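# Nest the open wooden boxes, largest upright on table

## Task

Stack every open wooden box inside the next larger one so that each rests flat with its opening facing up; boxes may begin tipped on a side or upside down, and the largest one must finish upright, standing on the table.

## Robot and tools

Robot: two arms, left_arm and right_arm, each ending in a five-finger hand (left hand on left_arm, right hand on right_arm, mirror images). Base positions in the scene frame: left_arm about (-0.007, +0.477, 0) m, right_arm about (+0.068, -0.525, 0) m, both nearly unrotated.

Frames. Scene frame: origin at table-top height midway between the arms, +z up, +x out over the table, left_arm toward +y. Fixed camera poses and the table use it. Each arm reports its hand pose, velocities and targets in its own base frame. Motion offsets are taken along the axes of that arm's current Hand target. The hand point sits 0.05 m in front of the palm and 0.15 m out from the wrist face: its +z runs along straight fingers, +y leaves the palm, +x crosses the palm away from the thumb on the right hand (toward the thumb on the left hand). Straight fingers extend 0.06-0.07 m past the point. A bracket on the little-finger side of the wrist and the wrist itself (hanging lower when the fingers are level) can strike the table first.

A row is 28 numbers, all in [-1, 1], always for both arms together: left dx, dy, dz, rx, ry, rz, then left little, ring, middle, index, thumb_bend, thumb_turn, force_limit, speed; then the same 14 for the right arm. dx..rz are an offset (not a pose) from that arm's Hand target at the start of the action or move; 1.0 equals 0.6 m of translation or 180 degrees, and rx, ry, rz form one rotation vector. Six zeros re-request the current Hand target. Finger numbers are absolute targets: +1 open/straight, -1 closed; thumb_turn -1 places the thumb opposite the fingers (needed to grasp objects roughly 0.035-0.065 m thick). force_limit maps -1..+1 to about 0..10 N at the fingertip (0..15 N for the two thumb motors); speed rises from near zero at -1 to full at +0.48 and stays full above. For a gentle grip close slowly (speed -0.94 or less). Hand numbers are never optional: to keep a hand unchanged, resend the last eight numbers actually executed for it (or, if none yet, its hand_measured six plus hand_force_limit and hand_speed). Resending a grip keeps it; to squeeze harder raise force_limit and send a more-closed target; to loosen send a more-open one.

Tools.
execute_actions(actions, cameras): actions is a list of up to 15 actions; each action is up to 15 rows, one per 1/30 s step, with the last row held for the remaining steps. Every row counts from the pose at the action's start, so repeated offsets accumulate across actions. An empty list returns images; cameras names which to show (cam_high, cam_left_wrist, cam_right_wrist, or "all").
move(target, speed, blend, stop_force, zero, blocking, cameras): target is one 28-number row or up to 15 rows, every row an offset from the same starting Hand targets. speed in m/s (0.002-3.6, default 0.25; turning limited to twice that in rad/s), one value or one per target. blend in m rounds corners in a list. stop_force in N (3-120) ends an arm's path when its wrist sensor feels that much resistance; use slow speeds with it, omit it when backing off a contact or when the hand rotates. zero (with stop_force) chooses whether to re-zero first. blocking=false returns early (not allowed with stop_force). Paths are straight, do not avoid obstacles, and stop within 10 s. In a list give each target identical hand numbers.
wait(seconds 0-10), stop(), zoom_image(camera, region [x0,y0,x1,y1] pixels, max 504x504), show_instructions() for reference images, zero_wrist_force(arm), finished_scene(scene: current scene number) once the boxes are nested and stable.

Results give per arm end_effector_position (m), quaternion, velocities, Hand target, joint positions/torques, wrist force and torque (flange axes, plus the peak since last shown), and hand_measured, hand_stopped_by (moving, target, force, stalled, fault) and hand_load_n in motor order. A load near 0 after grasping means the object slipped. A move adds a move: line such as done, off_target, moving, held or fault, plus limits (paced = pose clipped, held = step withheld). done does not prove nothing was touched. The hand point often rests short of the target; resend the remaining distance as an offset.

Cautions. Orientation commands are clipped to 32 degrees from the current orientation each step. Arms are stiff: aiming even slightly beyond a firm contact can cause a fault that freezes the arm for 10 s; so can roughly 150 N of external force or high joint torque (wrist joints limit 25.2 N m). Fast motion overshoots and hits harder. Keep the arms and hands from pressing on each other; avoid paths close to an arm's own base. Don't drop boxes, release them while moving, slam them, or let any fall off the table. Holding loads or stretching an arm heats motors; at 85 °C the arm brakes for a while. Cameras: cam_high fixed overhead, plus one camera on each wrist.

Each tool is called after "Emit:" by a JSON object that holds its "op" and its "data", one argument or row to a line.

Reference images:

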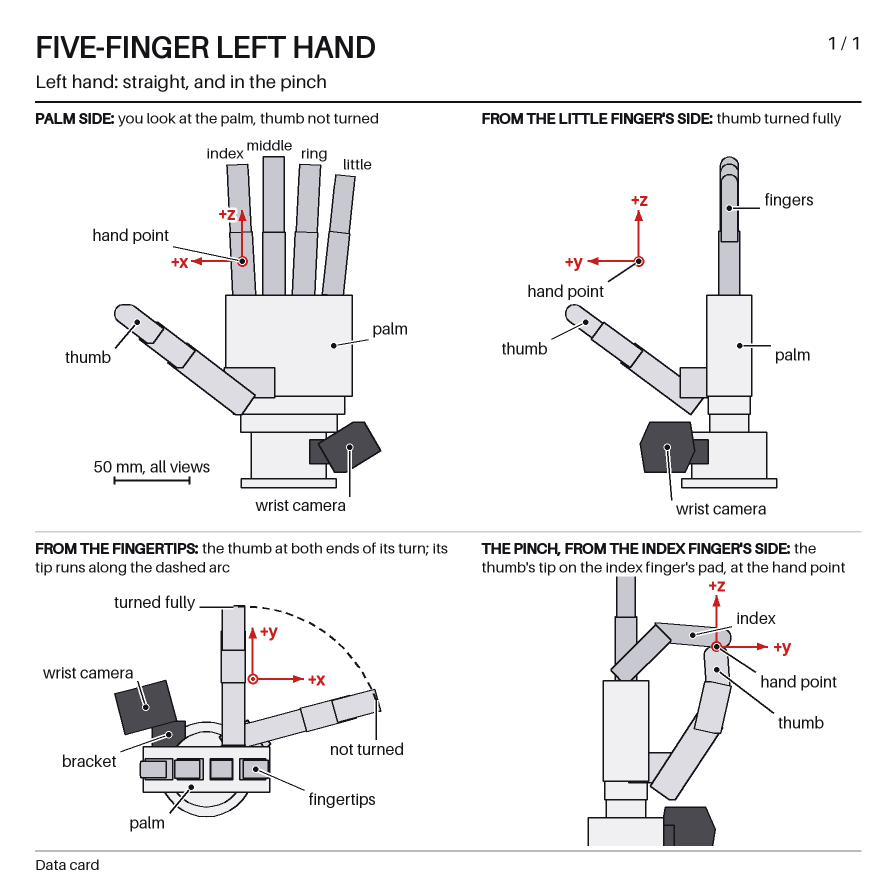

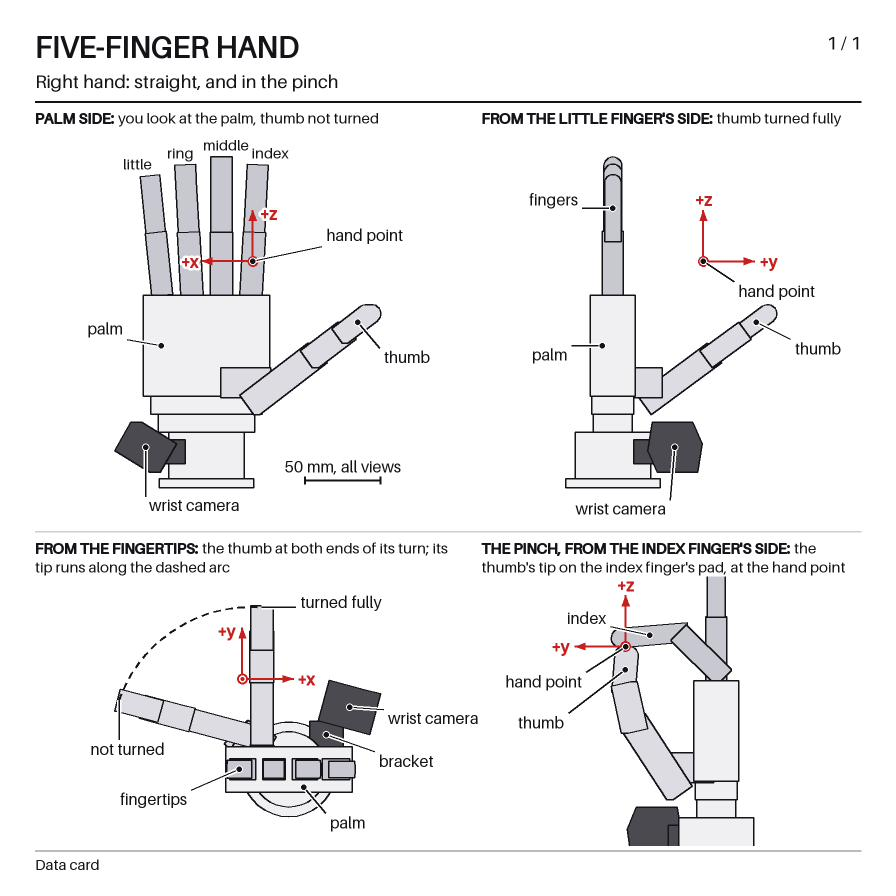

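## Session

Emit:
{"op": "execute_actions", "data": {
  "actions": []
}}

Scene clock: 0.00 s.
left_arm: end_effector_position=(+0.2786, -0.3419, +0.1732) hand_measured=(+1.000, +1.000, +1.000, +1.000, +1.000, +1.000) hand_load_n=(+0.0, +0.0, +0.5, +0.0, +0.0, +0.0) hand_stopped_by=(target, target, target, target, target, target) hand_force_limit=0.00 hand_speed=-0.80 end_effector_quat_wxyz=(-0.038, +0.788, +0.602, +0.123) | right_arm: end_effector_position=(+0.5766, +0.0027, +0.1010) hand_measured=(+1.000, +1.000, +1.000, +1.000, +1.000, +1.000) hand_load_n=(+0.0, +0.0, +0.0, +0.0, +0.0, +0.0) hand_stopped_by=(target, target, target, target, target, target) hand_force_limit=0.00 hand_speed=-0.80 end_effector_quat_wxyz=(+0.009, +0.115, +0.973, +0.197)
Joint positions: left_arm=[2.285 -1.966 -1.592 1.924 -1.822 -0.599] | right_arm=[-0.515 -0.866 1.375 1.205 1.198 -1.878]
Joint velocities: within noise
Joint torques (N m): no reading
Motor temperatures (°C): left_arm=[30 34 31 36 38 43] | right_arm=[36 32 31 40 38 36]
Wrist force (N): no reading
Wrist torque (N m): no reading
Wrist force, peak (N): no reading
Hand target: left_arm +0.2786, -0.3419, +0.1732; -0.038, +0.788, +0.602, +0.123 | right_arm +0.5766, +0.0027, +0.1010; +0.009, +0.115, +0.973, +0.197
camera_calibration:
cam_left_wrist: T_world_to_cam=[[-0.857301, 0.505683, -0.0965406, 0.435375], [0.310897, 0.658008, 0.685834, 0.0200285], [0.410339, 0.557952, -0.721326, 0.317315], [0, 0, 0, 1]] pos_world=[0.236814, -0.410387, 0.257182]
cam_right_wrist: T_world_to_cam=[[-0.0584019, 0.932847, 0.355507, -0.00333435], [0.808576, -0.164655, 0.564884, -0.527022], [0.585486, 0.320445, -0.744662, -0.148459], [0, 0, 0, 1]] pos_world=[0.512863, -0.0360934, 0.18834]

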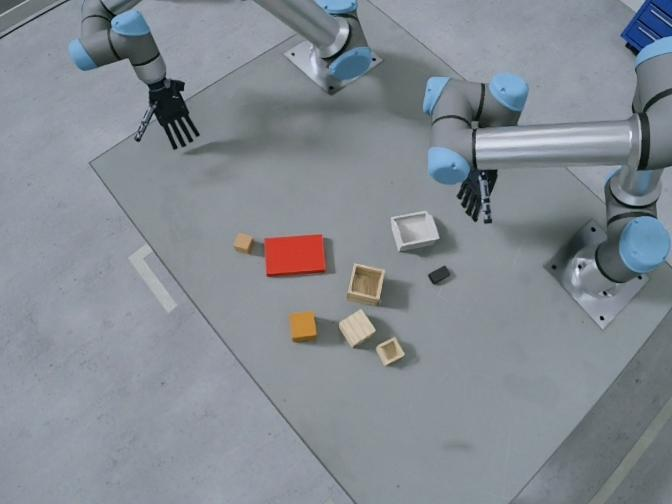

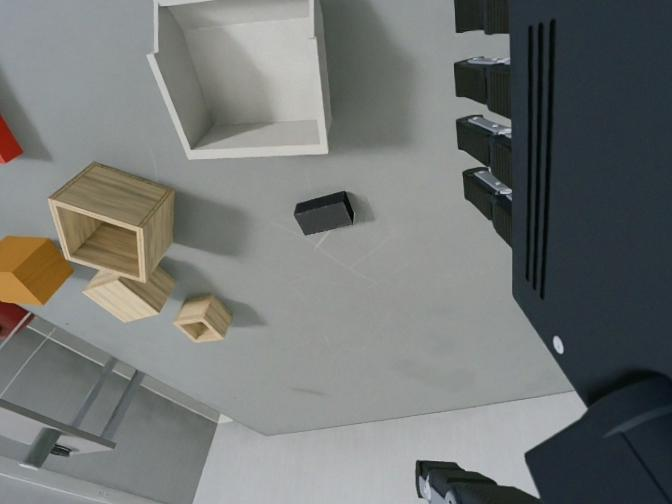

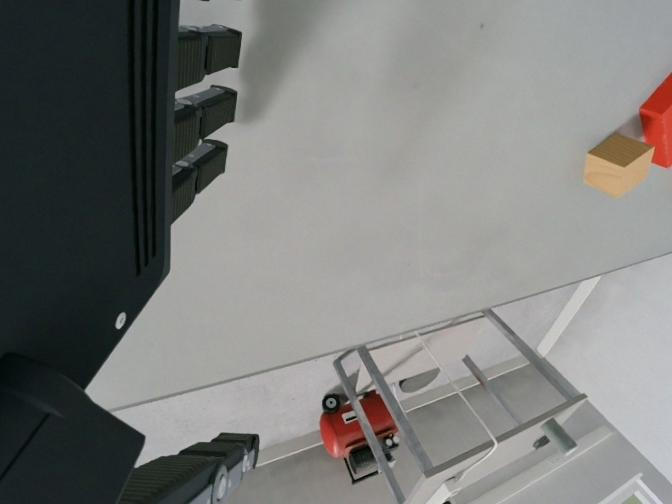

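Emit:
{"op": "zoom_image", "data": {
  "camera": "cam_high",
  "region": [320, 250, 430, 380]
}}

Emit:
{"op": "zoom_image", "data": {
  "camera": "cam_left_wrist",
  "region": [0, 130, 270, 360]
}}

Emit:
{"op": "zoom_image", "data": {
  "camera": "cam_high",
  "region": [220, 200, 460, 360]
}}

Scaled by 3.877 from the camera's 672x504 image, which has a finer 960x720 frame.

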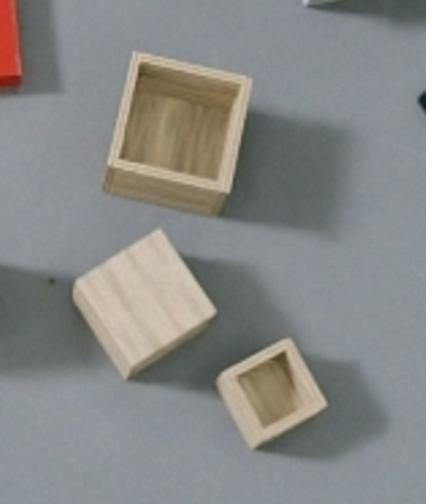

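Scaled by 1.867 from the camera's 672x504 image, which has a finer 960x720 frame.

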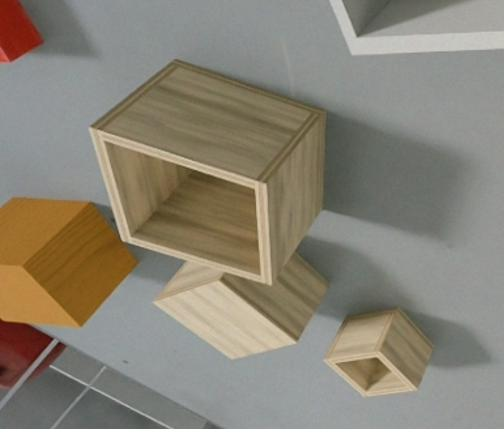

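Scaled by 2.100 from the camera's 672x504 image, which has a finer 960x720 frame.

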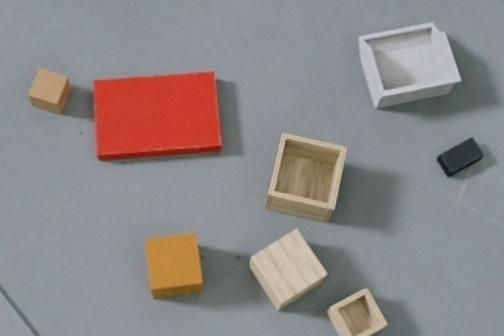

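Emit:
{"op": "move", "data": {
  "target": [
    [0.06,0.022,-0.2417,0,0,0,1,1,0.75,0.75,0.5,-1,0,0, 0.0472,0.2777,-0.2432,0.0085,-0.148,-0.4775,1,1,1,1,1,1,0,-0.8],
    [0.2937,0.3542,-0.286,0.3224,-0.2968,-0.4685,1,1,0.75,0.75,0.5,-1,0,0, 0.2133,0.751,-0.147,0.017,-0.2957,-0.954,1,1,1,1,1,1,0,-0.8]
  ],
  "speed": 0.45,
  "blend": [0.03,0],
  "cameras": ["all"]
}}

Scene clock: 6.77 s.
left_arm: end_effector_position=(+0.5000, -0.2699, +0.4000) hand_measured=(+1.000, +1.000, +0.750, +0.750, +0.500, -1.000) hand_load_n=(+0.0, +0.0, +0.0, +0.0, +0.0, +0.0) hand_stopped_by=(target, target, target, target, target, target) hand_force_limit=0.00 hand_speed=0.00 end_effector_quat_wxyz=(-0.044, +0.081, +0.875, -0.475) | right_arm: end_effector_position=(+0.5457, +0.4017, +0.3599) hand_measured=(+1.000, +1.000, +1.000, +1.000, +1.000, +1.000) hand_load_n=(+0.0, +0.0, +0.0, +0.0, +0.0, -0.5) hand_stopped_by=(target, target, target, target, target, target) hand_force_limit=0.00 hand_speed=-0.80 end_effector_quat_wxyz=(-0.475, +0.871, -0.112, +0.059)
Joint positions: left_arm=[3.198 -2.233 -0.768 1.08 -0.62 -1.149] | right_arm=[0.162 -0.891 0.618 1.286 0.693 -4.027]
Joint torques (N m): left_arm=[-3.96 55.98 26.22 -4.24 2.65 -0.15] | right_arm=[-10.55 -50.85 -22.04 -0.54 0.73 -1.15]
Wrist force (N): left_arm=[0.2 -0.6 0.5] | right_arm=[-0.9 0.3 -0.1]
Wrist torque (N m): left_arm=[-0.15 0.01 0.03] | right_arm=[0.14 0.22 -0.04]
Wrist force, peak (N): left_arm=[-0.1 -0.7 -1.1] | right_arm=[-1.5 -0.7 0.3]
Hand target: left_arm +0.5000, -0.2699, +0.4000; -0.044, +0.080, +0.875, -0.475 | right_arm +0.5457, +0.4017, +0.3600; -0.475, +0.871, -0.112, +0.059
Off the commanded pose: left_arm 0.000 m, 0 deg | right_arm 0.000 m, 0 deg.
move: done
camera_calibration:
cam_left_wrist: T_world_to_cam=[[-0.345687, -0.534531, 0.771218, -0.27291], [-0.753289, 0.648155, 0.111585, 0.50738], [-0.559514, -0.542376, -0.626715, 0.500025], [0, 0, 0, 1]] pos_world=[0.567634, -0.203537, 0.46723]
cam_right_wrist: T_world_to_cam=[[0.141512, -0.552714, -0.821268, 0.44185], [-0.929415, -0.359808, 0.082005, 0.61799], [-0.340825, 0.751695, -0.564618, 0.202013], [0, 0, 0, 1]] pos_world=[0.580694, 0.314723, 0.426259]

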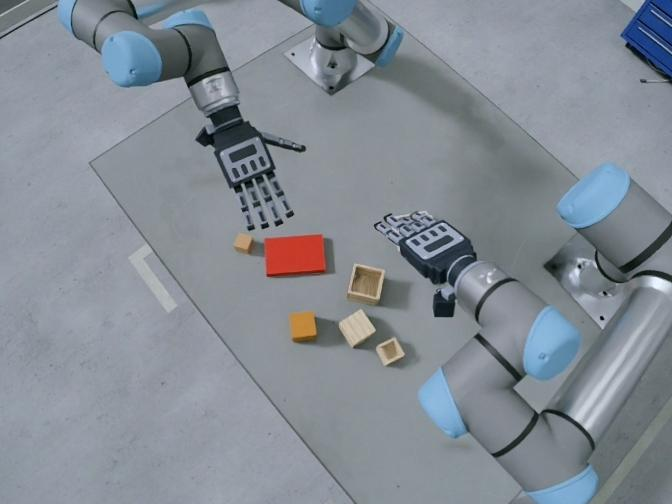

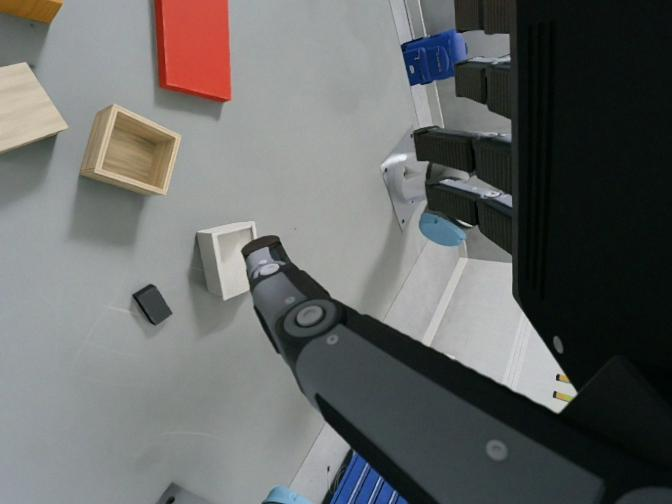

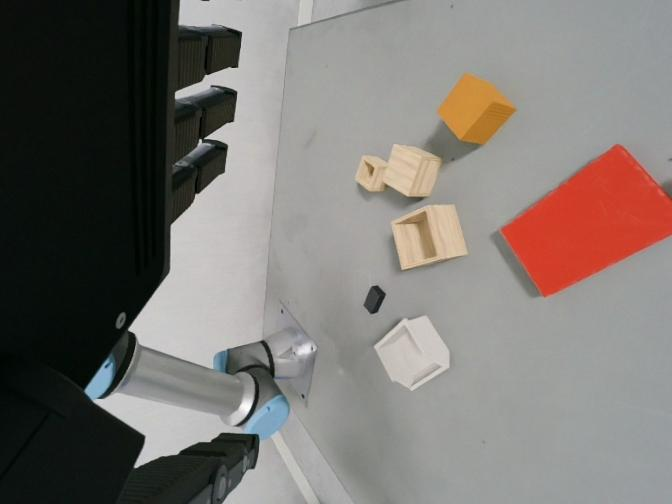

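Emit:
{"op": "move", "data": {
  "target": [-0.1078,-0.2395,-0.0125,0.1797,-0.081,0,1,1,0.75,0.75,0.5,-1,0,0,0,0,0,0,0,0,1,1,1,1,1,1,0,-0.8],
  "speed": 0.4
}}

Scene clock: 10.77 s.
left_arm: end_effector_position=(+0.5504, -0.3526, +0.5245) hand_measured=(+1.000, +1.000, +0.750, +0.750, +0.500, -1.000) hand_load_n=(+0.0, +0.0, -0.5, +0.0, +0.0, +0.0) hand_stopped_by=(target, target, target, target, target, target) hand_force_limit=0.00 hand_speed=0.00 end_effector_quat_wxyz=(+0.045, +0.005, +0.707, -0.705) end_effector_velocity=(+0.000, -0.001, +0.001) end_effector_angular_velocity=(-0.004, +0.000, +0.001) | right_arm: end_effector_position=(+0.5457, +0.4017, +0.3600) hand_measured=(+1.000, +1.000, +1.000, +1.000, +1.000, +1.000) hand_load_n=(+0.0, -0.5, +0.0, +0.0, +0.0, -0.5) hand_stopped_by=(target, target, target, target, target, target) hand_force_limit=0.00 hand_speed=-0.80 end_effector_quat_wxyz=(-0.475, +0.871, -0.112, +0.059)
Joint positions: left_arm=[3.199 -2.217 -0.817 1.018 -0.001 -1.053] | right_arm=[0.162 -0.891 0.618 1.286 0.693 -4.027]
Joint velocities: left_arm=[-0.001 0 0 0 0.005 0] | right_arm=[within noise]
Joint torques (N m): left_arm=[13.85 56.23 16.15 -1.73 3.19 -0.94] | right_arm=[-13.7 -52.03 -13.11 -0.93 0.6 0.52]
Wrist force (N): left_arm=[0.4 -0.4 0.6] | right_arm=[-1.0 -0.2 -0.2]
Wrist torque (N m): left_arm=[-0.23 0.05 0.03] | right_arm=[0.06 0.23 -0.05]
Wrist force, peak (N): left_arm=[0.4 -1.3 0.9] | right_arm=[-1.3 0.0 -0.3]
Hand target: left_arm +0.5504, -0.3526, +0.5246; +0.046, +0.005, +0.707, -0.705 | right_arm +0.5457, +0.4017, +0.3600; -0.475, +0.871, -0.112, +0.059
Off the commanded pose: left_arm 0.000 m, 0 deg | right_arm 0.000 m, 0 deg.
move: done

Emit:
{"op": "move", "data": {
  "target": [-0.1078,-0.2392,-0.0125,0.1796,-0.0809,0,1,1,0.75,0.75,0.5,-1,0,0,0,0,0,0,0,0,1,1,1,1,1,1,0,-0.8],
  "speed": 0.4
}}

Emit:
{"op": "move", "data": {
  "target": [
    [-0.1428,0.1253,-0.0608,-0.1039,-0.0977,0.0422,1,1,0.75,0.75,0.5,-1,0,0,0,0,0,0,0,0,1,1,1,1,1,1,0,-0.8],
    [-0.1482,0.2617,-0.2028,-0.2521,-0.0955,0.061,1,1,0.75,0.75,0.5,-1,0,0,0,0,0,0,0,0,1,1,1,1,1,1,0,-0.8],
    [-0.031,0.323,-0.3343,-0.3604,0.011,0.0441,1,1,0.75,0.75,0.5,-1,0,0,0,0,0,0,0,0,1,1,1,1,1,1,0,-0.8],
    [0.1308,0.2903,-0.3862,-0.3592,0.1618,0,1,1,0.75,0.75,0.5,-1,0,0,0,0,0,0,0,0,1,1,1,1,1,1,0,-0.8]
  ],
  "speed": 0.4,
  "blend": 0.03,
  "cameras": ["all"]
}}

Scene clock: 12.67 s.
left_arm: end_effector_position=(+0.6041, -0.3422, +0.6722) hand_measured=(+1.000, +1.000, +0.750, +0.750, +0.500, -1.000) hand_load_n=(+0.0, +0.0, +0.0, +0.0, +0.0, +0.0) hand_stopped_by=(target, target, target, target, target, target) hand_force_limit=0.00 hand_speed=0.00 end_effector_quat_wxyz=(-0.130, +0.071, -0.472, +0.869) end_effector_velocity=(+0.001, +0.001, +0.001) end_effector_angular_velocity=(-0.005, +0.000, +0.003) | right_arm: end_effector_position=(+0.5457, +0.4017, +0.3600) hand_measured=(+1.000, +1.000, +1.000, +1.000, +1.000, +1.000) hand_load_n=(+0.0, +0.0, +0.0, +0.0, +0.0, +0.0) hand_stopped_by=(target, target, target, target, target, target) hand_force_limit=0.00 hand_speed=-0.80 end_effector_quat_wxyz=(-0.475, +0.871, -0.112, +0.059)
Joint positions: left_arm=[3.199 -2.232 -0.771 1.08 0.618 -1.147] | right_arm=[0.162 -0.891 0.618 1.286 0.693 -4.027]
Joint velocities: left_arm=[0.001 0 0 0 0.006 0] | right_arm=[within noise]
Joint torques (N m): left_arm=[13.52 57.02 14.8 -0.78 3.24 -2.57] | right_arm=[-13.33 -50.77 -12.61 -0.86 0.35 1.31]
Wrist force (N): left_arm=[0.1 -0.3 1.0] | right_arm=[-1.0 0.1 -0.1]
Wrist torque (N m): left_arm=[-0.31 0.15 0.09] | right_arm=[0.11 0.23 -0.04]
Wrist force, peak (N): left_arm=[-0.3 -0.5 1.4] | right_arm=[-1.1 0.1 -0.3]
Hand target: left_arm +0.6041, -0.3421, +0.6724; -0.131, +0.071, -0.472, +0.869 | right_arm +0.5457, +0.4017, +0.3600; -0.475, +0.871, -0.112, +0.059
Off the commanded pose: left_arm 0.000 m, 0 deg | right_arm 0.000 m, 0 deg.
move: done

Scene clock: 15.57 s.
left_arm: end_effector_position=(+0.4999, -0.2699, +0.4001) hand_measured=(+1.000, +1.000, +0.750, +0.750, +0.500, -1.000) hand_load_n=(+0.0, +0.0, +0.0, +0.0, +0.0, +0.0) hand_stopped_by=(target, target, target, target, target, target) hand_force_limit=0.00 hand_speed=0.00 end_effector_quat_wxyz=(-0.044, +0.080, +0.875, -0.475) end_effector_velocity=(-0.001, +0.001, +0.000) end_effector_angular_velocity=(+0.000, +0.001, -0.001) | right_arm: end_effector_position=(+0.5457, +0.4017, +0.3600) hand_measured=(+1.000, +1.000, +1.000, +1.000, +1.000, +1.000) hand_load_n=(+0.0, +0.0, +0.0, +0.0, +0.0, +0.0) hand_stopped_by=(target, target, target, target, target, target) hand_force_limit=0.00 hand_speed=-0.80 end_effector_quat_wxyz=(-0.475, +0.871, -0.112, +0.059)
Joint positions: left_arm=[3.198 -1.741 -1.299 -2.023 0.619 1.992] | right_arm=[0.162 -0.891 0.618 1.286 0.693 -4.027]
Joint velocities: left_arm=[0.002 0.001 -0.001 -0.006 0.001 0.006] | right_arm=[within noise]
Joint torques (N m): left_arm=[13.42 34.73 28.3 0.02 -1.59 2.57] | right_arm=[-12.87 -48.86 -12.21 -0.88 -0.13 1.32]
Wrist force (N): left_arm=[0.1 -0.7 -0.1] | right_arm=[-0.8 -0.1 -0.2]
Wrist torque (N m): left_arm=[-0.13 0.03 0.06] | right_arm=[0.08 0.19 -0.03]
Wrist force, peak (N): left_arm=[0.8 -0.6 1.5] | right_arm=[-1.2 -0.1 -0.3]
Hand target: left_arm +0.4999, -0.2698, +0.4001; -0.044, +0.080, +0.875, -0.475 | right_arm +0.5457, +0.4017, +0.3600; -0.475, +0.871, -0.112, +0.059
Off the commanded pose: left_arm 0.000 m, 0 deg | right_arm 0.000 m, 0 deg.
move: done
camera_calibration:
cam_left_wrist: T_world_to_cam=[[-0.345253, -0.534331, 0.771551, -0.273383], [-0.753621, 0.647801, 0.111399, 0.507497], [-0.559335, -0.542996, -0.626338, 0.499626], [0, 0, 0, 1]] pos_world=[0.567532, -0.203538, 0.46733]
cam_right_wrist: T_world_to_cam=[[0.141882, -0.552739, -0.821187, 0.441635], [-0.929437, -0.359841, 0.0816225, 0.618131], [-0.340613, 0.751661, -0.564791, 0.202105], [0, 0, 0, 1]] pos_world=[0.580693, 0.314623, 0.426359]

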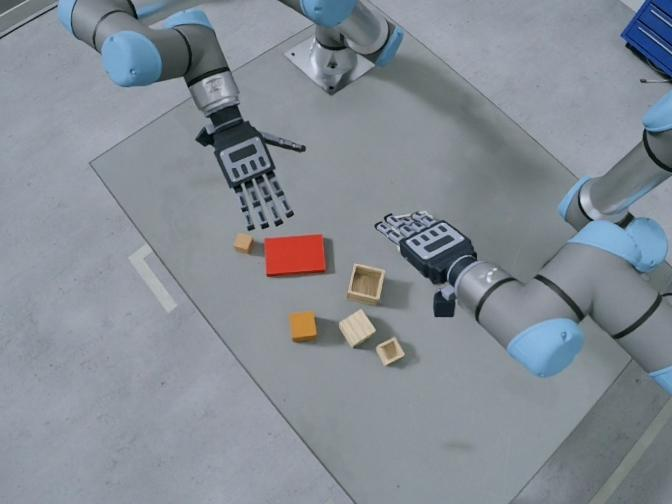

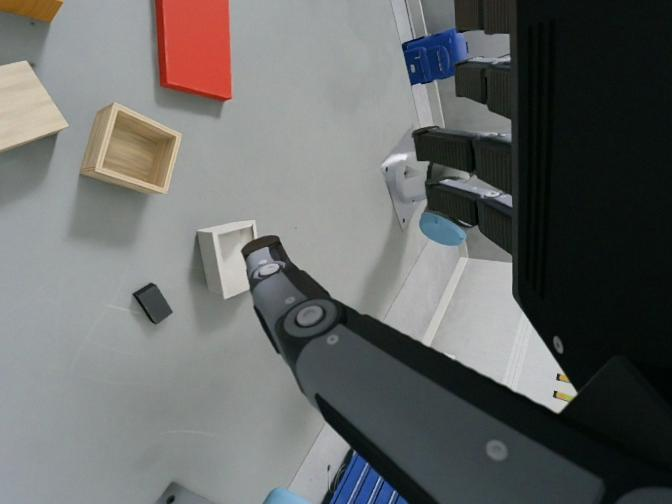

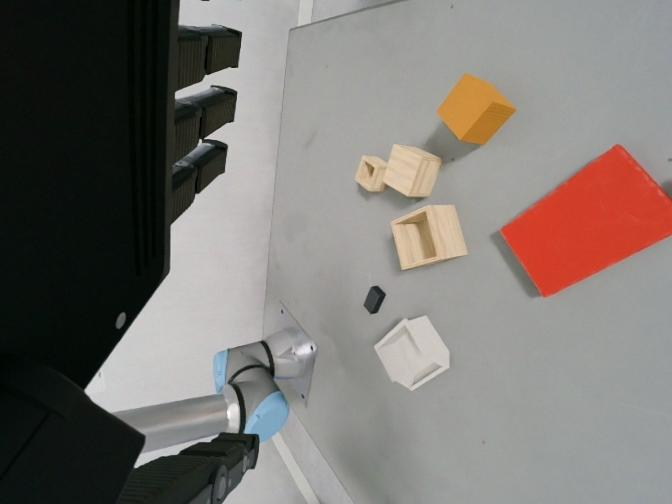

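Emit:
{"op": "zoom_image", "data": {
  "camera": "cam_right_wrist",
  "region": [336, 120, 504, 288]
}}

Emit:
{"op": "zoom_image", "data": {
  "camera": "cam_high",
  "region": [310, 240, 436, 384]
}}

Emit:
{"op": "zoom_image", "data": {
  "camera": "cam_left_wrist",
  "region": [0, 40, 200, 240]
}}

Scaled by 3.000 from the camera's 672x504 image, which has a finer 960x720 frame.

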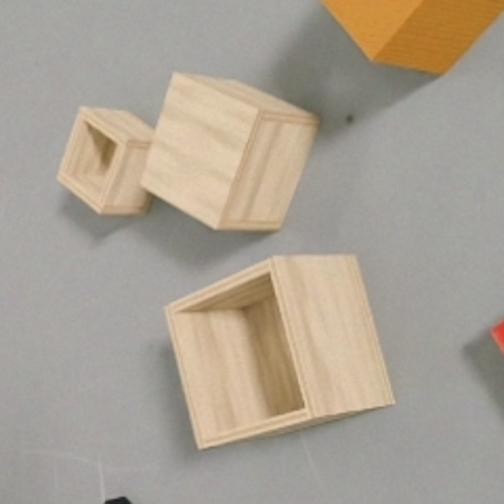

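Scaled by 3.500 from the camera's 672x504 image, which has a finer 960x720 frame.

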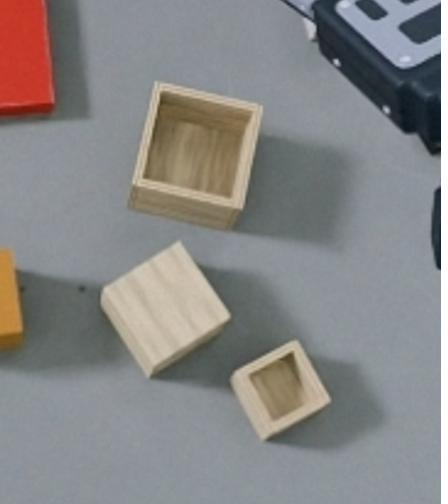

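Scaled by 2.520 from the camera's 672x504 image, which has a finer 960x720 frame.

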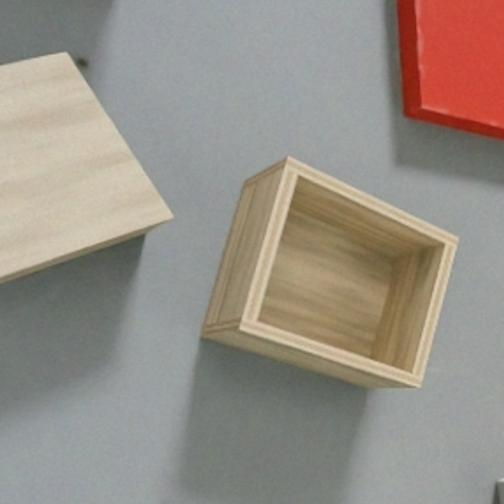

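Emit:
{"op": "zoom_image", "data": {
  "camera": "cam_right_wrist",
  "region": [376, 136, 450, 210]
}}

Emit:
{"op": "zoom_image", "data": {
  "camera": "cam_high",
  "region": [330, 300, 412, 372]
}}

Scaled by 6.811 from the camera's 672x504 image, which has a finer 960x720 frame.

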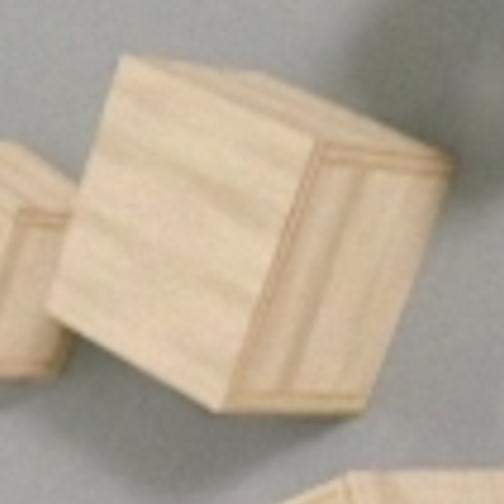

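Scaled by 6.146 from the camera's 672x504 image, which has a finer 960x720 frame.

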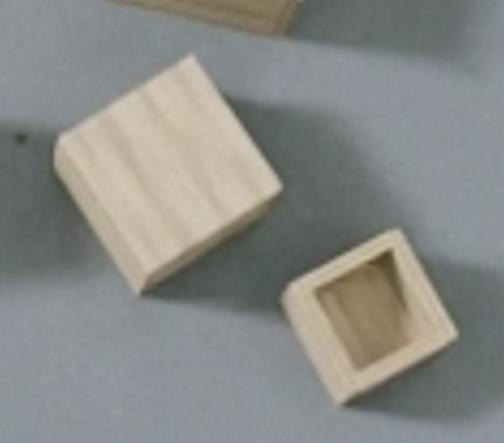

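Emit:
{"op": "move", "data": {
  "target": [-0.1097,0.1912,0.1648,0,-0.445,-0.289,-1,-1,0.75,0.75,0.5,-1,0,0,0,0,0,0,0,0,1,1,1,1,1,1,0,-0.8],
  "speed": 0.5,
  "cameras": ["all"]
}}

Scene clock: 25.73 s.
left_arm: end_effector_position=(+0.5609, -0.3018, +0.2501) hand_measured=(-1.000, -1.000, +0.750, +0.750, +0.500, -1.000) hand_load_n=(+0.0, +0.0, +0.0, +0.0, +0.0, +0.0) hand_stopped_by=(target, target, target, target, target, target) hand_force_limit=0.00 hand_speed=0.00 end_effector_quat_wxyz=(+0.323, -0.594, +0.648, -0.352) end_effector_velocity=(+0.000, +0.001, -0.001) end_effector_angular_velocity=(+0.004, +0.001, +0.004) | right_arm: end_effector_position=(+0.5457, +0.4017, +0.3600) hand_measured=(+1.000, +1.000, +1.000, +1.000, +1.000, +1.000) hand_load_n=(+0.0, +0.0, +0.0, +0.0, +0.0, +0.0) hand_stopped_by=(target, target, target, target, target, target) hand_force_limit=0.00 hand_speed=-0.80 end_effector_quat_wxyz=(-0.475, +0.871, -0.112, +0.059)
Joint positions: left_arm=[2.849 -1.737 -2.025 0.034 1.743 -0.112] | right_arm=[0.162 -0.891 0.618 1.286 0.693 -4.027]
Joint velocities: left_arm=[-0.001 -0.002 0 0 0.007 0] | right_arm=[within noise]
Joint torques (N m): left_arm=[3.28 26.16 15.3 2.81 1.98 -2.47] | right_arm=[-13.19 -45.32 -12.61 -0.96 -0.99 1.38]
Wrist force (N): left_arm=[0.3 -0.7 0.1] | right_arm=[-0.8 0.0 -0.2]
Wrist torque (N m): left_arm=[-0.14 0.00 0.02] | right_arm=[0.10 0.19 -0.03]
Wrist force, peak (N): left_arm=[0.8 0.5 0.5] | right_arm=[-1.2 0.1 -0.3]
Hand target: left_arm +0.5610, -0.3018, +0.2500; +0.323, -0.594, +0.648, -0.352 | right_arm +0.5457, +0.4017, +0.3600; -0.475, +0.871, -0.112, +0.059
Off the commanded pose: left_arm 0.000 m, 0 deg | right_arm 0.000 m, 0 deg.
move: done
camera_calibration:
cam_left_wrist: T_world_to_cam=[[0.564222, -0.293516, 0.771688, -0.591153], [-0.57298, -0.81215, 0.110029, 0.0492296], [0.594431, -0.504243, -0.626411, -0.213027], [0, 0, 0, 1]] pos_world=[0.488378, -0.240948, 0.317326]
cam_right_wrist: T_world_to_cam=[[0.141882, -0.552739, -0.821187, 0.441635], [-0.929437, -0.359841, 0.0816225, 0.618131], [-0.340613, 0.751661, -0.564791, 0.202105], [0, 0, 0, 1]] pos_world=[0.580693, 0.314623, 0.426359]

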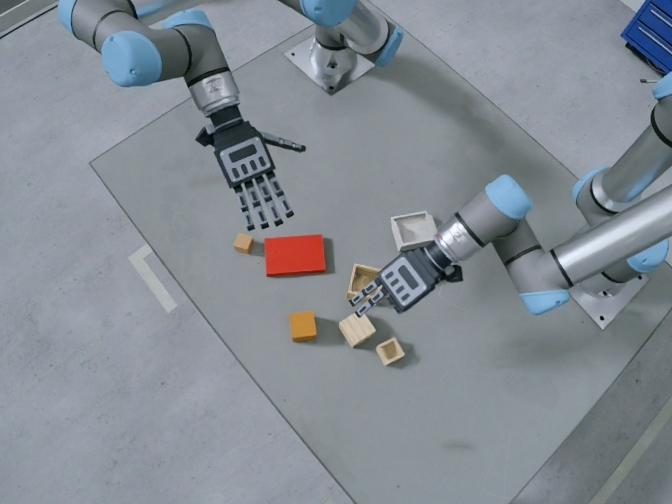

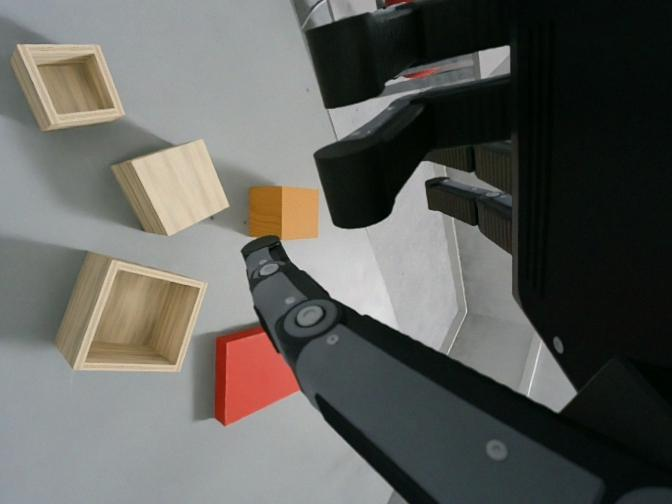

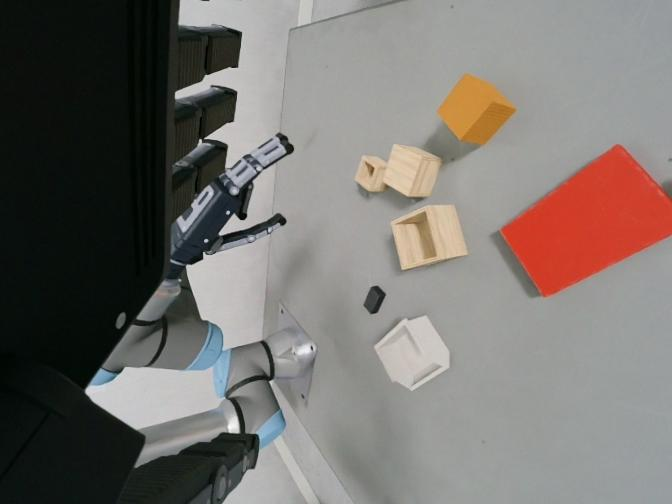

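Emit:
{"op": "zoom_image", "data": {
  "camera": "cam_left_wrist",
  "region": [0, 20, 240, 200]
}}

Emit:
{"op": "zoom_image", "data": {
  "camera": "cam_left_wrist",
  "region": [40, 230, 240, 380]
}}

Scaled by 2.100 from the camera's 672x504 image, which has a finer 960x720 frame.

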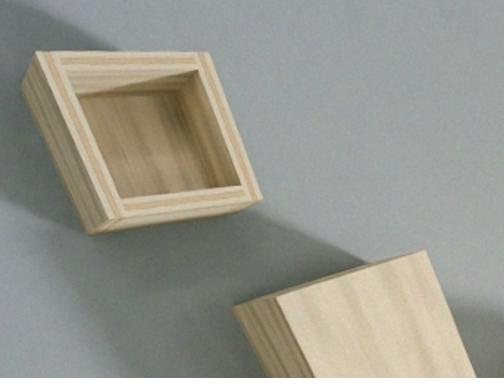

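Scaled by 2.520 from the camera's 672x504 image, which has a finer 960x720 frame.

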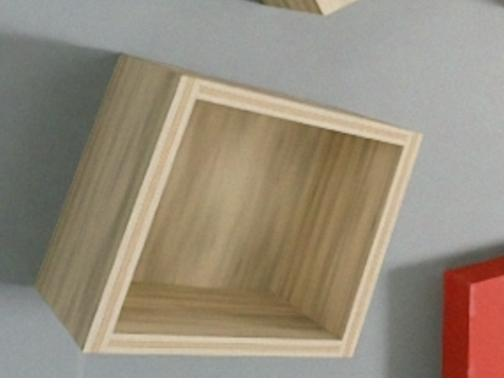

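Emit:
{"op": "zoom_image", "data": {
  "camera": "cam_left_wrist",
  "region": [100, 130, 240, 245]
}}

Scaled by 3.600 from the camera's 672x504 image, which has a finer 960x720 frame.

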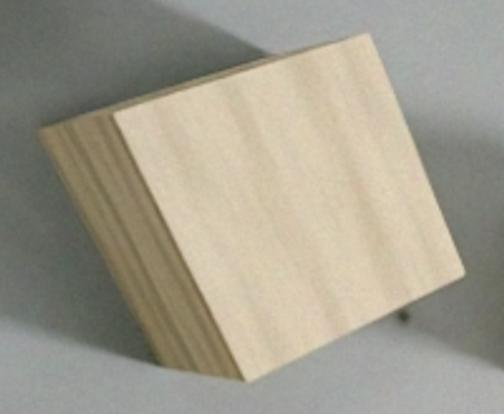

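Emit:
{"op": "move", "data": {
  "target": [0.0740,0.2058,0.1840,-0.01175,-0.0985,0.1681,-1,-1,0.8,0.8,0.5,-1,0,0,0,0,0,0,0,0,1,1,1,1,1,1,0,-0.8],
  "speed": 0.35,
  "cameras": ["cam_left_wrist","cam_right_wrist"]
}}

Emit:
{"op": "zoom_image", "data": {
  "camera": "cam_right_wrist",
  "region": [336, 110, 504, 278]
}}

Scene clock: 32.90 s.
left_arm: end_effector_position=(+0.5823, -0.3482, +0.0863) hand_measured=(-1.000, -1.000, +0.800, +0.800, +0.500, -1.000) hand_load_n=(+0.0, +0.0, +0.0, +0.0, +0.0, +0.5) hand_stopped_by=(target, target, target, target, target, target) hand_force_limit=0.00 hand_speed=0.00 end_effector_quat_wxyz=(+0.487, -0.457, +0.729, -0.149) | right_arm: end_effector_position=(+0.5457, +0.4017, +0.3600) hand_measured=(+1.000, +1.000, +1.000, +1.000, +1.000, +1.000) hand_load_n=(+0.5, +0.0, +0.0, +0.0, +0.0, +0.0) hand_stopped_by=(target, target, target, target, target, target) hand_force_limit=0.00 hand_speed=-0.80 end_effector_quat_wxyz=(-0.475, +0.871, -0.112, +0.059)
Joint positions: left_arm=[2.58 -2.232 -1.825 0.236 2.269 0.234] | right_arm=[0.162 -0.891 0.618 1.286 0.693 -4.027]
Joint torques (N m): left_arm=[7.17 40.15 21.18 1.02 2.51 0.1] | right_arm=[-13.5 -42.27 -12.6 -0.89 -1.58 1.38]
Wrist force (N): left_arm=[0.2 -0.3 0.1] | right_arm=[-0.8 0.1 -0.3]
Wrist torque (N m): left_arm=[-0.09 0.01 -0.09] | right_arm=[0.12 0.20 -0.03]
Wrist force, peak (N): left_arm=[2.0 0.3 1.0] | right_arm=[-1.2 0.0 0.0]
Hand target: left_arm +0.5824, -0.3481, +0.0863; +0.487, -0.457, +0.729, -0.149 | right_arm +0.5457, +0.4017, +0.3600; -0.475, +0.871, -0.112, +0.059
Off the commanded pose: left_arm 0.000 m, 0 deg | right_arm 0.000 m, 0 deg.
move: done
camera_calibration:
cam_left_wrist: T_world_to_cam=[[0.53947, -0.700625, 0.467008, -0.591428], [-0.592541, -0.709949, -0.380614, 0.131165], [0.59822, -0.0713913, -0.798146, -0.188353], [0, 0, 0, 1]] pos_world=[0.509455, -0.334696, 0.175792]
cam_right_wrist: T_world_to_cam=[[0.141882, -0.552739, -0.821187, 0.441635], [-0.929437, -0.359841, 0.0816225, 0.618131], [-0.340613, 0.751661, -0.564791, 0.202105], [0, 0, 0, 1]] pos_world=[0.580693, 0.314623, 0.426359]
Images, in order (width x height): cam_left_wrist 672x504, cam_right_wrist 672x504.

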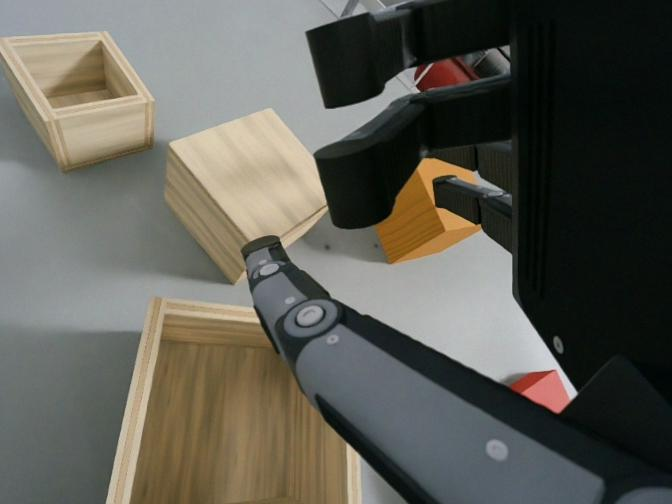

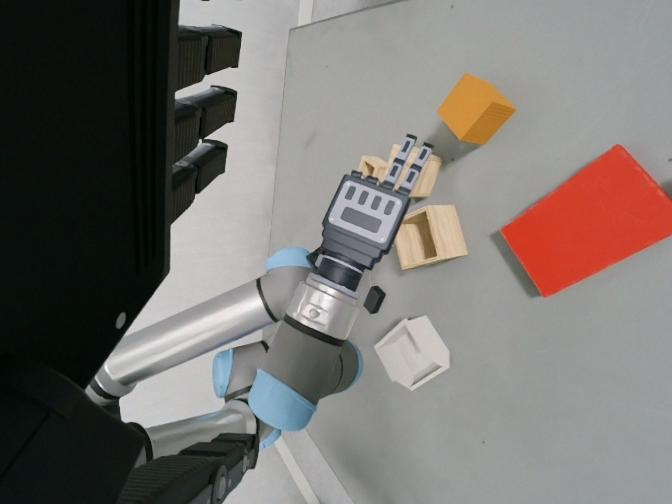

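Scaled by 3.000 from the camera's 672x504 image, which has a finer 960x720 frame.

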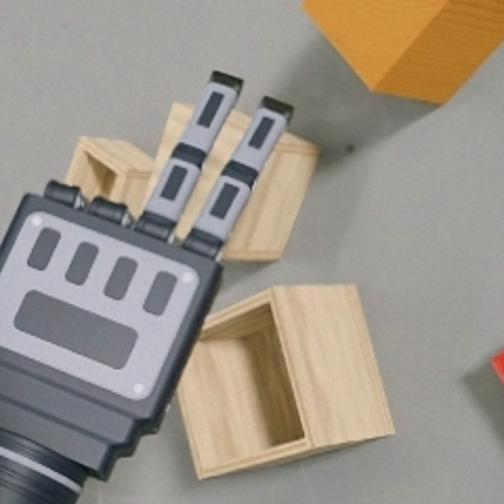

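Emit:
{"op": "move", "data": {
  "target": [0,0.0944,0.0686,0,0,0,-1,-1,0.8,0.8,0.5,-1,0,0,0,0,0,0,0,0,1,1,1,1,1,1,0,-0.8],
  "speed": 0.1,
  "stop_force": 6,
  "cameras": ["cam_left_wrist","cam_right_wrist"]
}}

Emit:
{"op": "zoom_image", "data": {
  "camera": "cam_right_wrist",
  "region": [336, 110, 504, 278]
}}

Emit:
{"op": "zoom_image", "data": {
  "camera": "cam_left_wrist",
  "region": [160, 100, 440, 310]
}}

Scene clock: 35.87 s.
left_arm: end_effector_position=(+0.5877, -0.3083, +0.0290) hand_measured=(-1.000, -1.000, +0.800, +0.800, +0.500, -1.000) hand_load_n=(+0.5, +0.0, -0.5, +0.0, +0.0, +0.0) hand_stopped_by=(target, target, target, target, target, target) hand_force_limit=0.00 hand_speed=0.00 end_effector_quat_wxyz=(+0.487, -0.457, +0.729, -0.149) | right_arm: end_effector_position=(+0.5457, +0.4017, +0.3600) hand_measured=(+1.000, +1.000, +1.000, +1.000, +1.000, +1.000) hand_load_n=(+0.0, +0.0, -0.5, +0.0, +0.0, -0.5) hand_stopped_by=(target, target, target, target, target, target) hand_force_limit=0.00 hand_speed=-0.80 end_effector_quat_wxyz=(-0.475, +0.871, -0.112, +0.059)
Joint positions: left_arm=[2.647 -2.325 -1.89 0.427 2.217 0.287] | right_arm=[0.162 -0.891 0.618 1.286 0.693 -4.027]
Joint torques (N m): left_arm=[-10.13 41.97 21.78 3.26 2.58 -2.86] | right_arm=[-13.42 -39.92 -12.61 -0.81 -1.74 1.33]
Wrist force (N): left_arm=[0.5 -0.3 0.4] | right_arm=[-0.7 0.3 0.0]
Wrist torque (N m): left_arm=[-0.12 -0.02 -0.10] | right_arm=[0.13 0.18 -0.02]
Wrist force, peak (N): left_arm=[-0.6 -1.0 0.6] | right_arm=[-1.0 0.2 -0.5]
Hand target: left_arm +0.5877, -0.3083, +0.0290; +0.487, -0.457, +0.729, -0.149 | right_arm +0.5457, +0.4017, +0.3600; -0.475, +0.871, -0.112, +0.059
Off the commanded pose: left_arm 0.000 m, 0 deg | right_arm 0.000 m, 0 deg.
move: done
camera_calibration:
cam_left_wrist: T_world_to_cam=[[0.539556, -0.700701, 0.466795, -0.539684], [-0.592381, -0.709914, -0.380928, 0.140717], [0.598301, -0.0709884, -0.798121, -0.234342], [0, 0, 0, 1]] pos_world=[0.514755, -0.294896, 0.118491]
cam_right_wrist: T_world_to_cam=[[0.141882, -0.552739, -0.821187, 0.441635], [-0.929437, -0.359841, 0.0816225, 0.618131], [-0.340613, 0.751661, -0.564791, 0.202105], [0, 0, 0, 1]] pos_world=[0.580693, 0.314623, 0.426359]
Images, in order (width x height): cam_left_wrist 672x504, cam_right_wrist 672x504.

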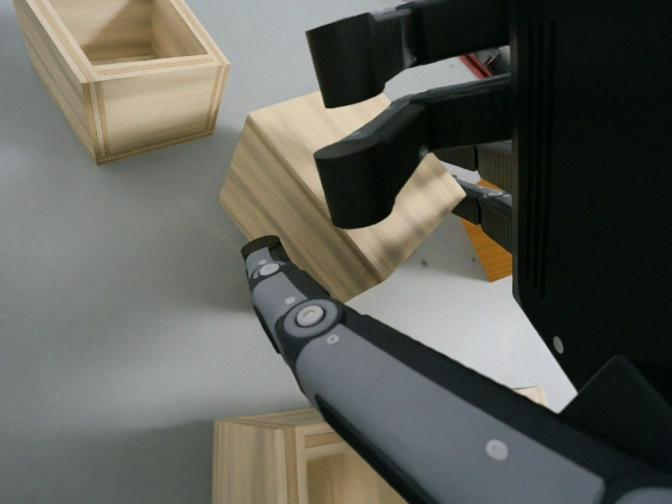

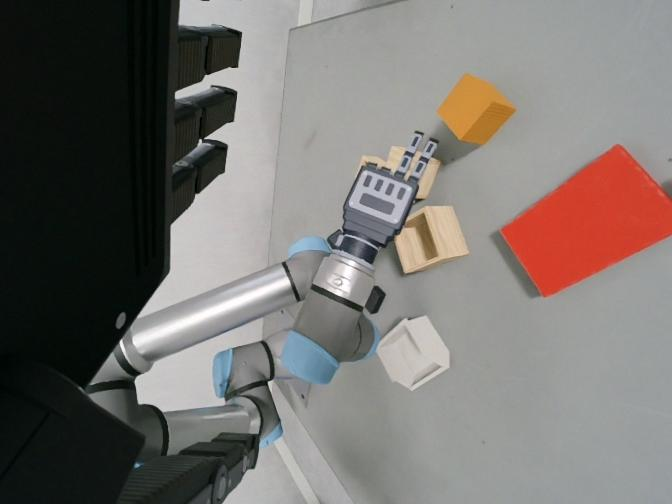

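Scaled by 3.000 from the camera's 672x504 image, which has a finer 960x720 frame.

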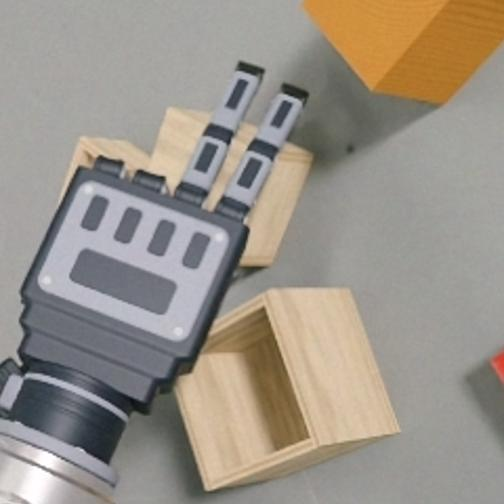

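Scaled by 1.800 from the camera's 672x504 image, which has a finer 960x720 frame.

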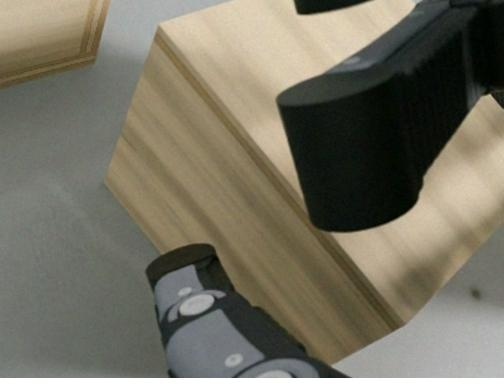

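Emit:
{"op": "move", "data": {
  "target": [
    [0,-0.00343,0.00472,0,0,0,-1,-1,0.8,0.8,0.5,-1,0,0,0,0,0,0,0,0,1,1,1,1,1,1,0,-0.8],
    [0,-0.00343,0.00472,0,0,0,-1,-1,0.25,0.25,0.5,-1,-0.4,-0.9,0,0,0,0,0,0,1,1,1,1,1,1,0,-0.8]
  ],
  "speed": 0.05,
  "cameras": ["cam_left_wrist","cam_right_wrist"]
}}

Scene clock: 38.93 s.
left_arm: end_effector_position=(+0.5911, -0.3087, +0.0290) hand_measured=(-1.000, -1.000, +0.448, +0.456, +0.502, -1.000) hand_load_n=(+0.0, +0.0, +3.5, +2.0, +8.0, -2.5) hand_stopped_by=(target, target, force, force, target, target) hand_force_limit=-0.40 hand_speed=-0.90 end_effector_quat_wxyz=(+0.487, -0.457, +0.729, -0.149) | right_arm: end_effector_position=(+0.5457, +0.4017, +0.3600) hand_measured=(+1.000, +1.000, +1.000, +1.000, +1.000, +1.000) hand_load_n=(+0.0, +0.0, +0.0, +0.0, +0.0, -0.5) hand_stopped_by=(target, target, target, target, target, target) hand_force_limit=0.00 hand_speed=-0.80 end_effector_quat_wxyz=(-0.475, +0.871, -0.112, +0.059)
Joint positions: left_arm=[2.65 -2.329 -1.881 0.422 2.215 0.289] | right_arm=[0.162 -0.891 0.618 1.286 0.693 -4.027]
Joint torques (N m): left_arm=[1.29 48.7 8.55 2.51 2.12 -2.49] | right_arm=[-13.55 -38.03 -12.75 -0.77 -1.74 1.31]
Wrist force (N): left_arm=[-2.2 -4.6 -1.4] | right_arm=[-0.9 0.1 -0.1]
Wrist torque (N m): left_arm=[-0.19 0.01 -0.09] | right_arm=[0.10 0.21 -0.04]
Wrist force, peak (N): left_arm=[-2.3 -4.6 -1.4] | right_arm=[-1.3 0.2 -0.3]
Hand target: left_arm +0.5911, -0.3087, +0.0290; +0.487, -0.457, +0.729, -0.149 | right_arm +0.5457, +0.4017, +0.3600; -0.475, +0.871, -0.112, +0.059
Off the commanded pose: left_arm 0.000 m, 0 deg | right_arm 0.000 m, 0 deg.
move: done
camera_calibration:
cam_left_wrist: T_world_to_cam=[[0.539556, -0.700701, 0.466795, -0.541853], [-0.592381, -0.709914, -0.380928, 0.142507], [0.598301, -0.0709884, -0.798121, -0.236465], [0, 0, 0, 1]] pos_world=[0.518255, -0.295296, 0.118491]
cam_right_wrist: T_world_to_cam=[[0.141882, -0.552739, -0.821187, 0.441635], [-0.929437, -0.359841, 0.0816225, 0.618131], [-0.340613, 0.751661, -0.564791, 0.202105], [0, 0, 0, 1]] pos_world=[0.580693, 0.314623, 0.426359]
Images, in order (width x height): cam_left_wrist 672x504, cam_right_wrist 672x504.

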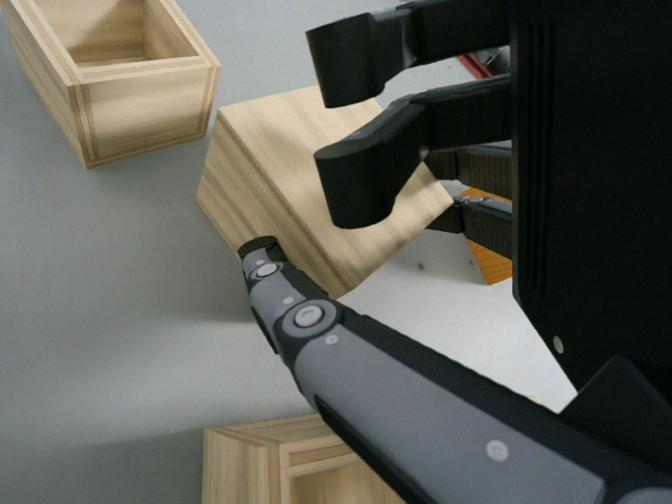

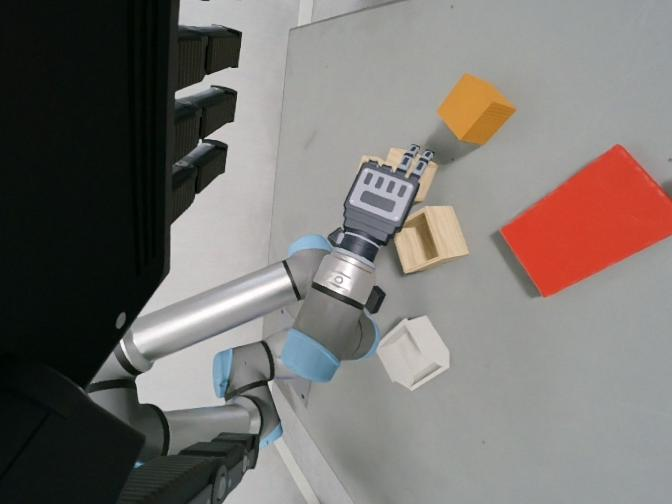

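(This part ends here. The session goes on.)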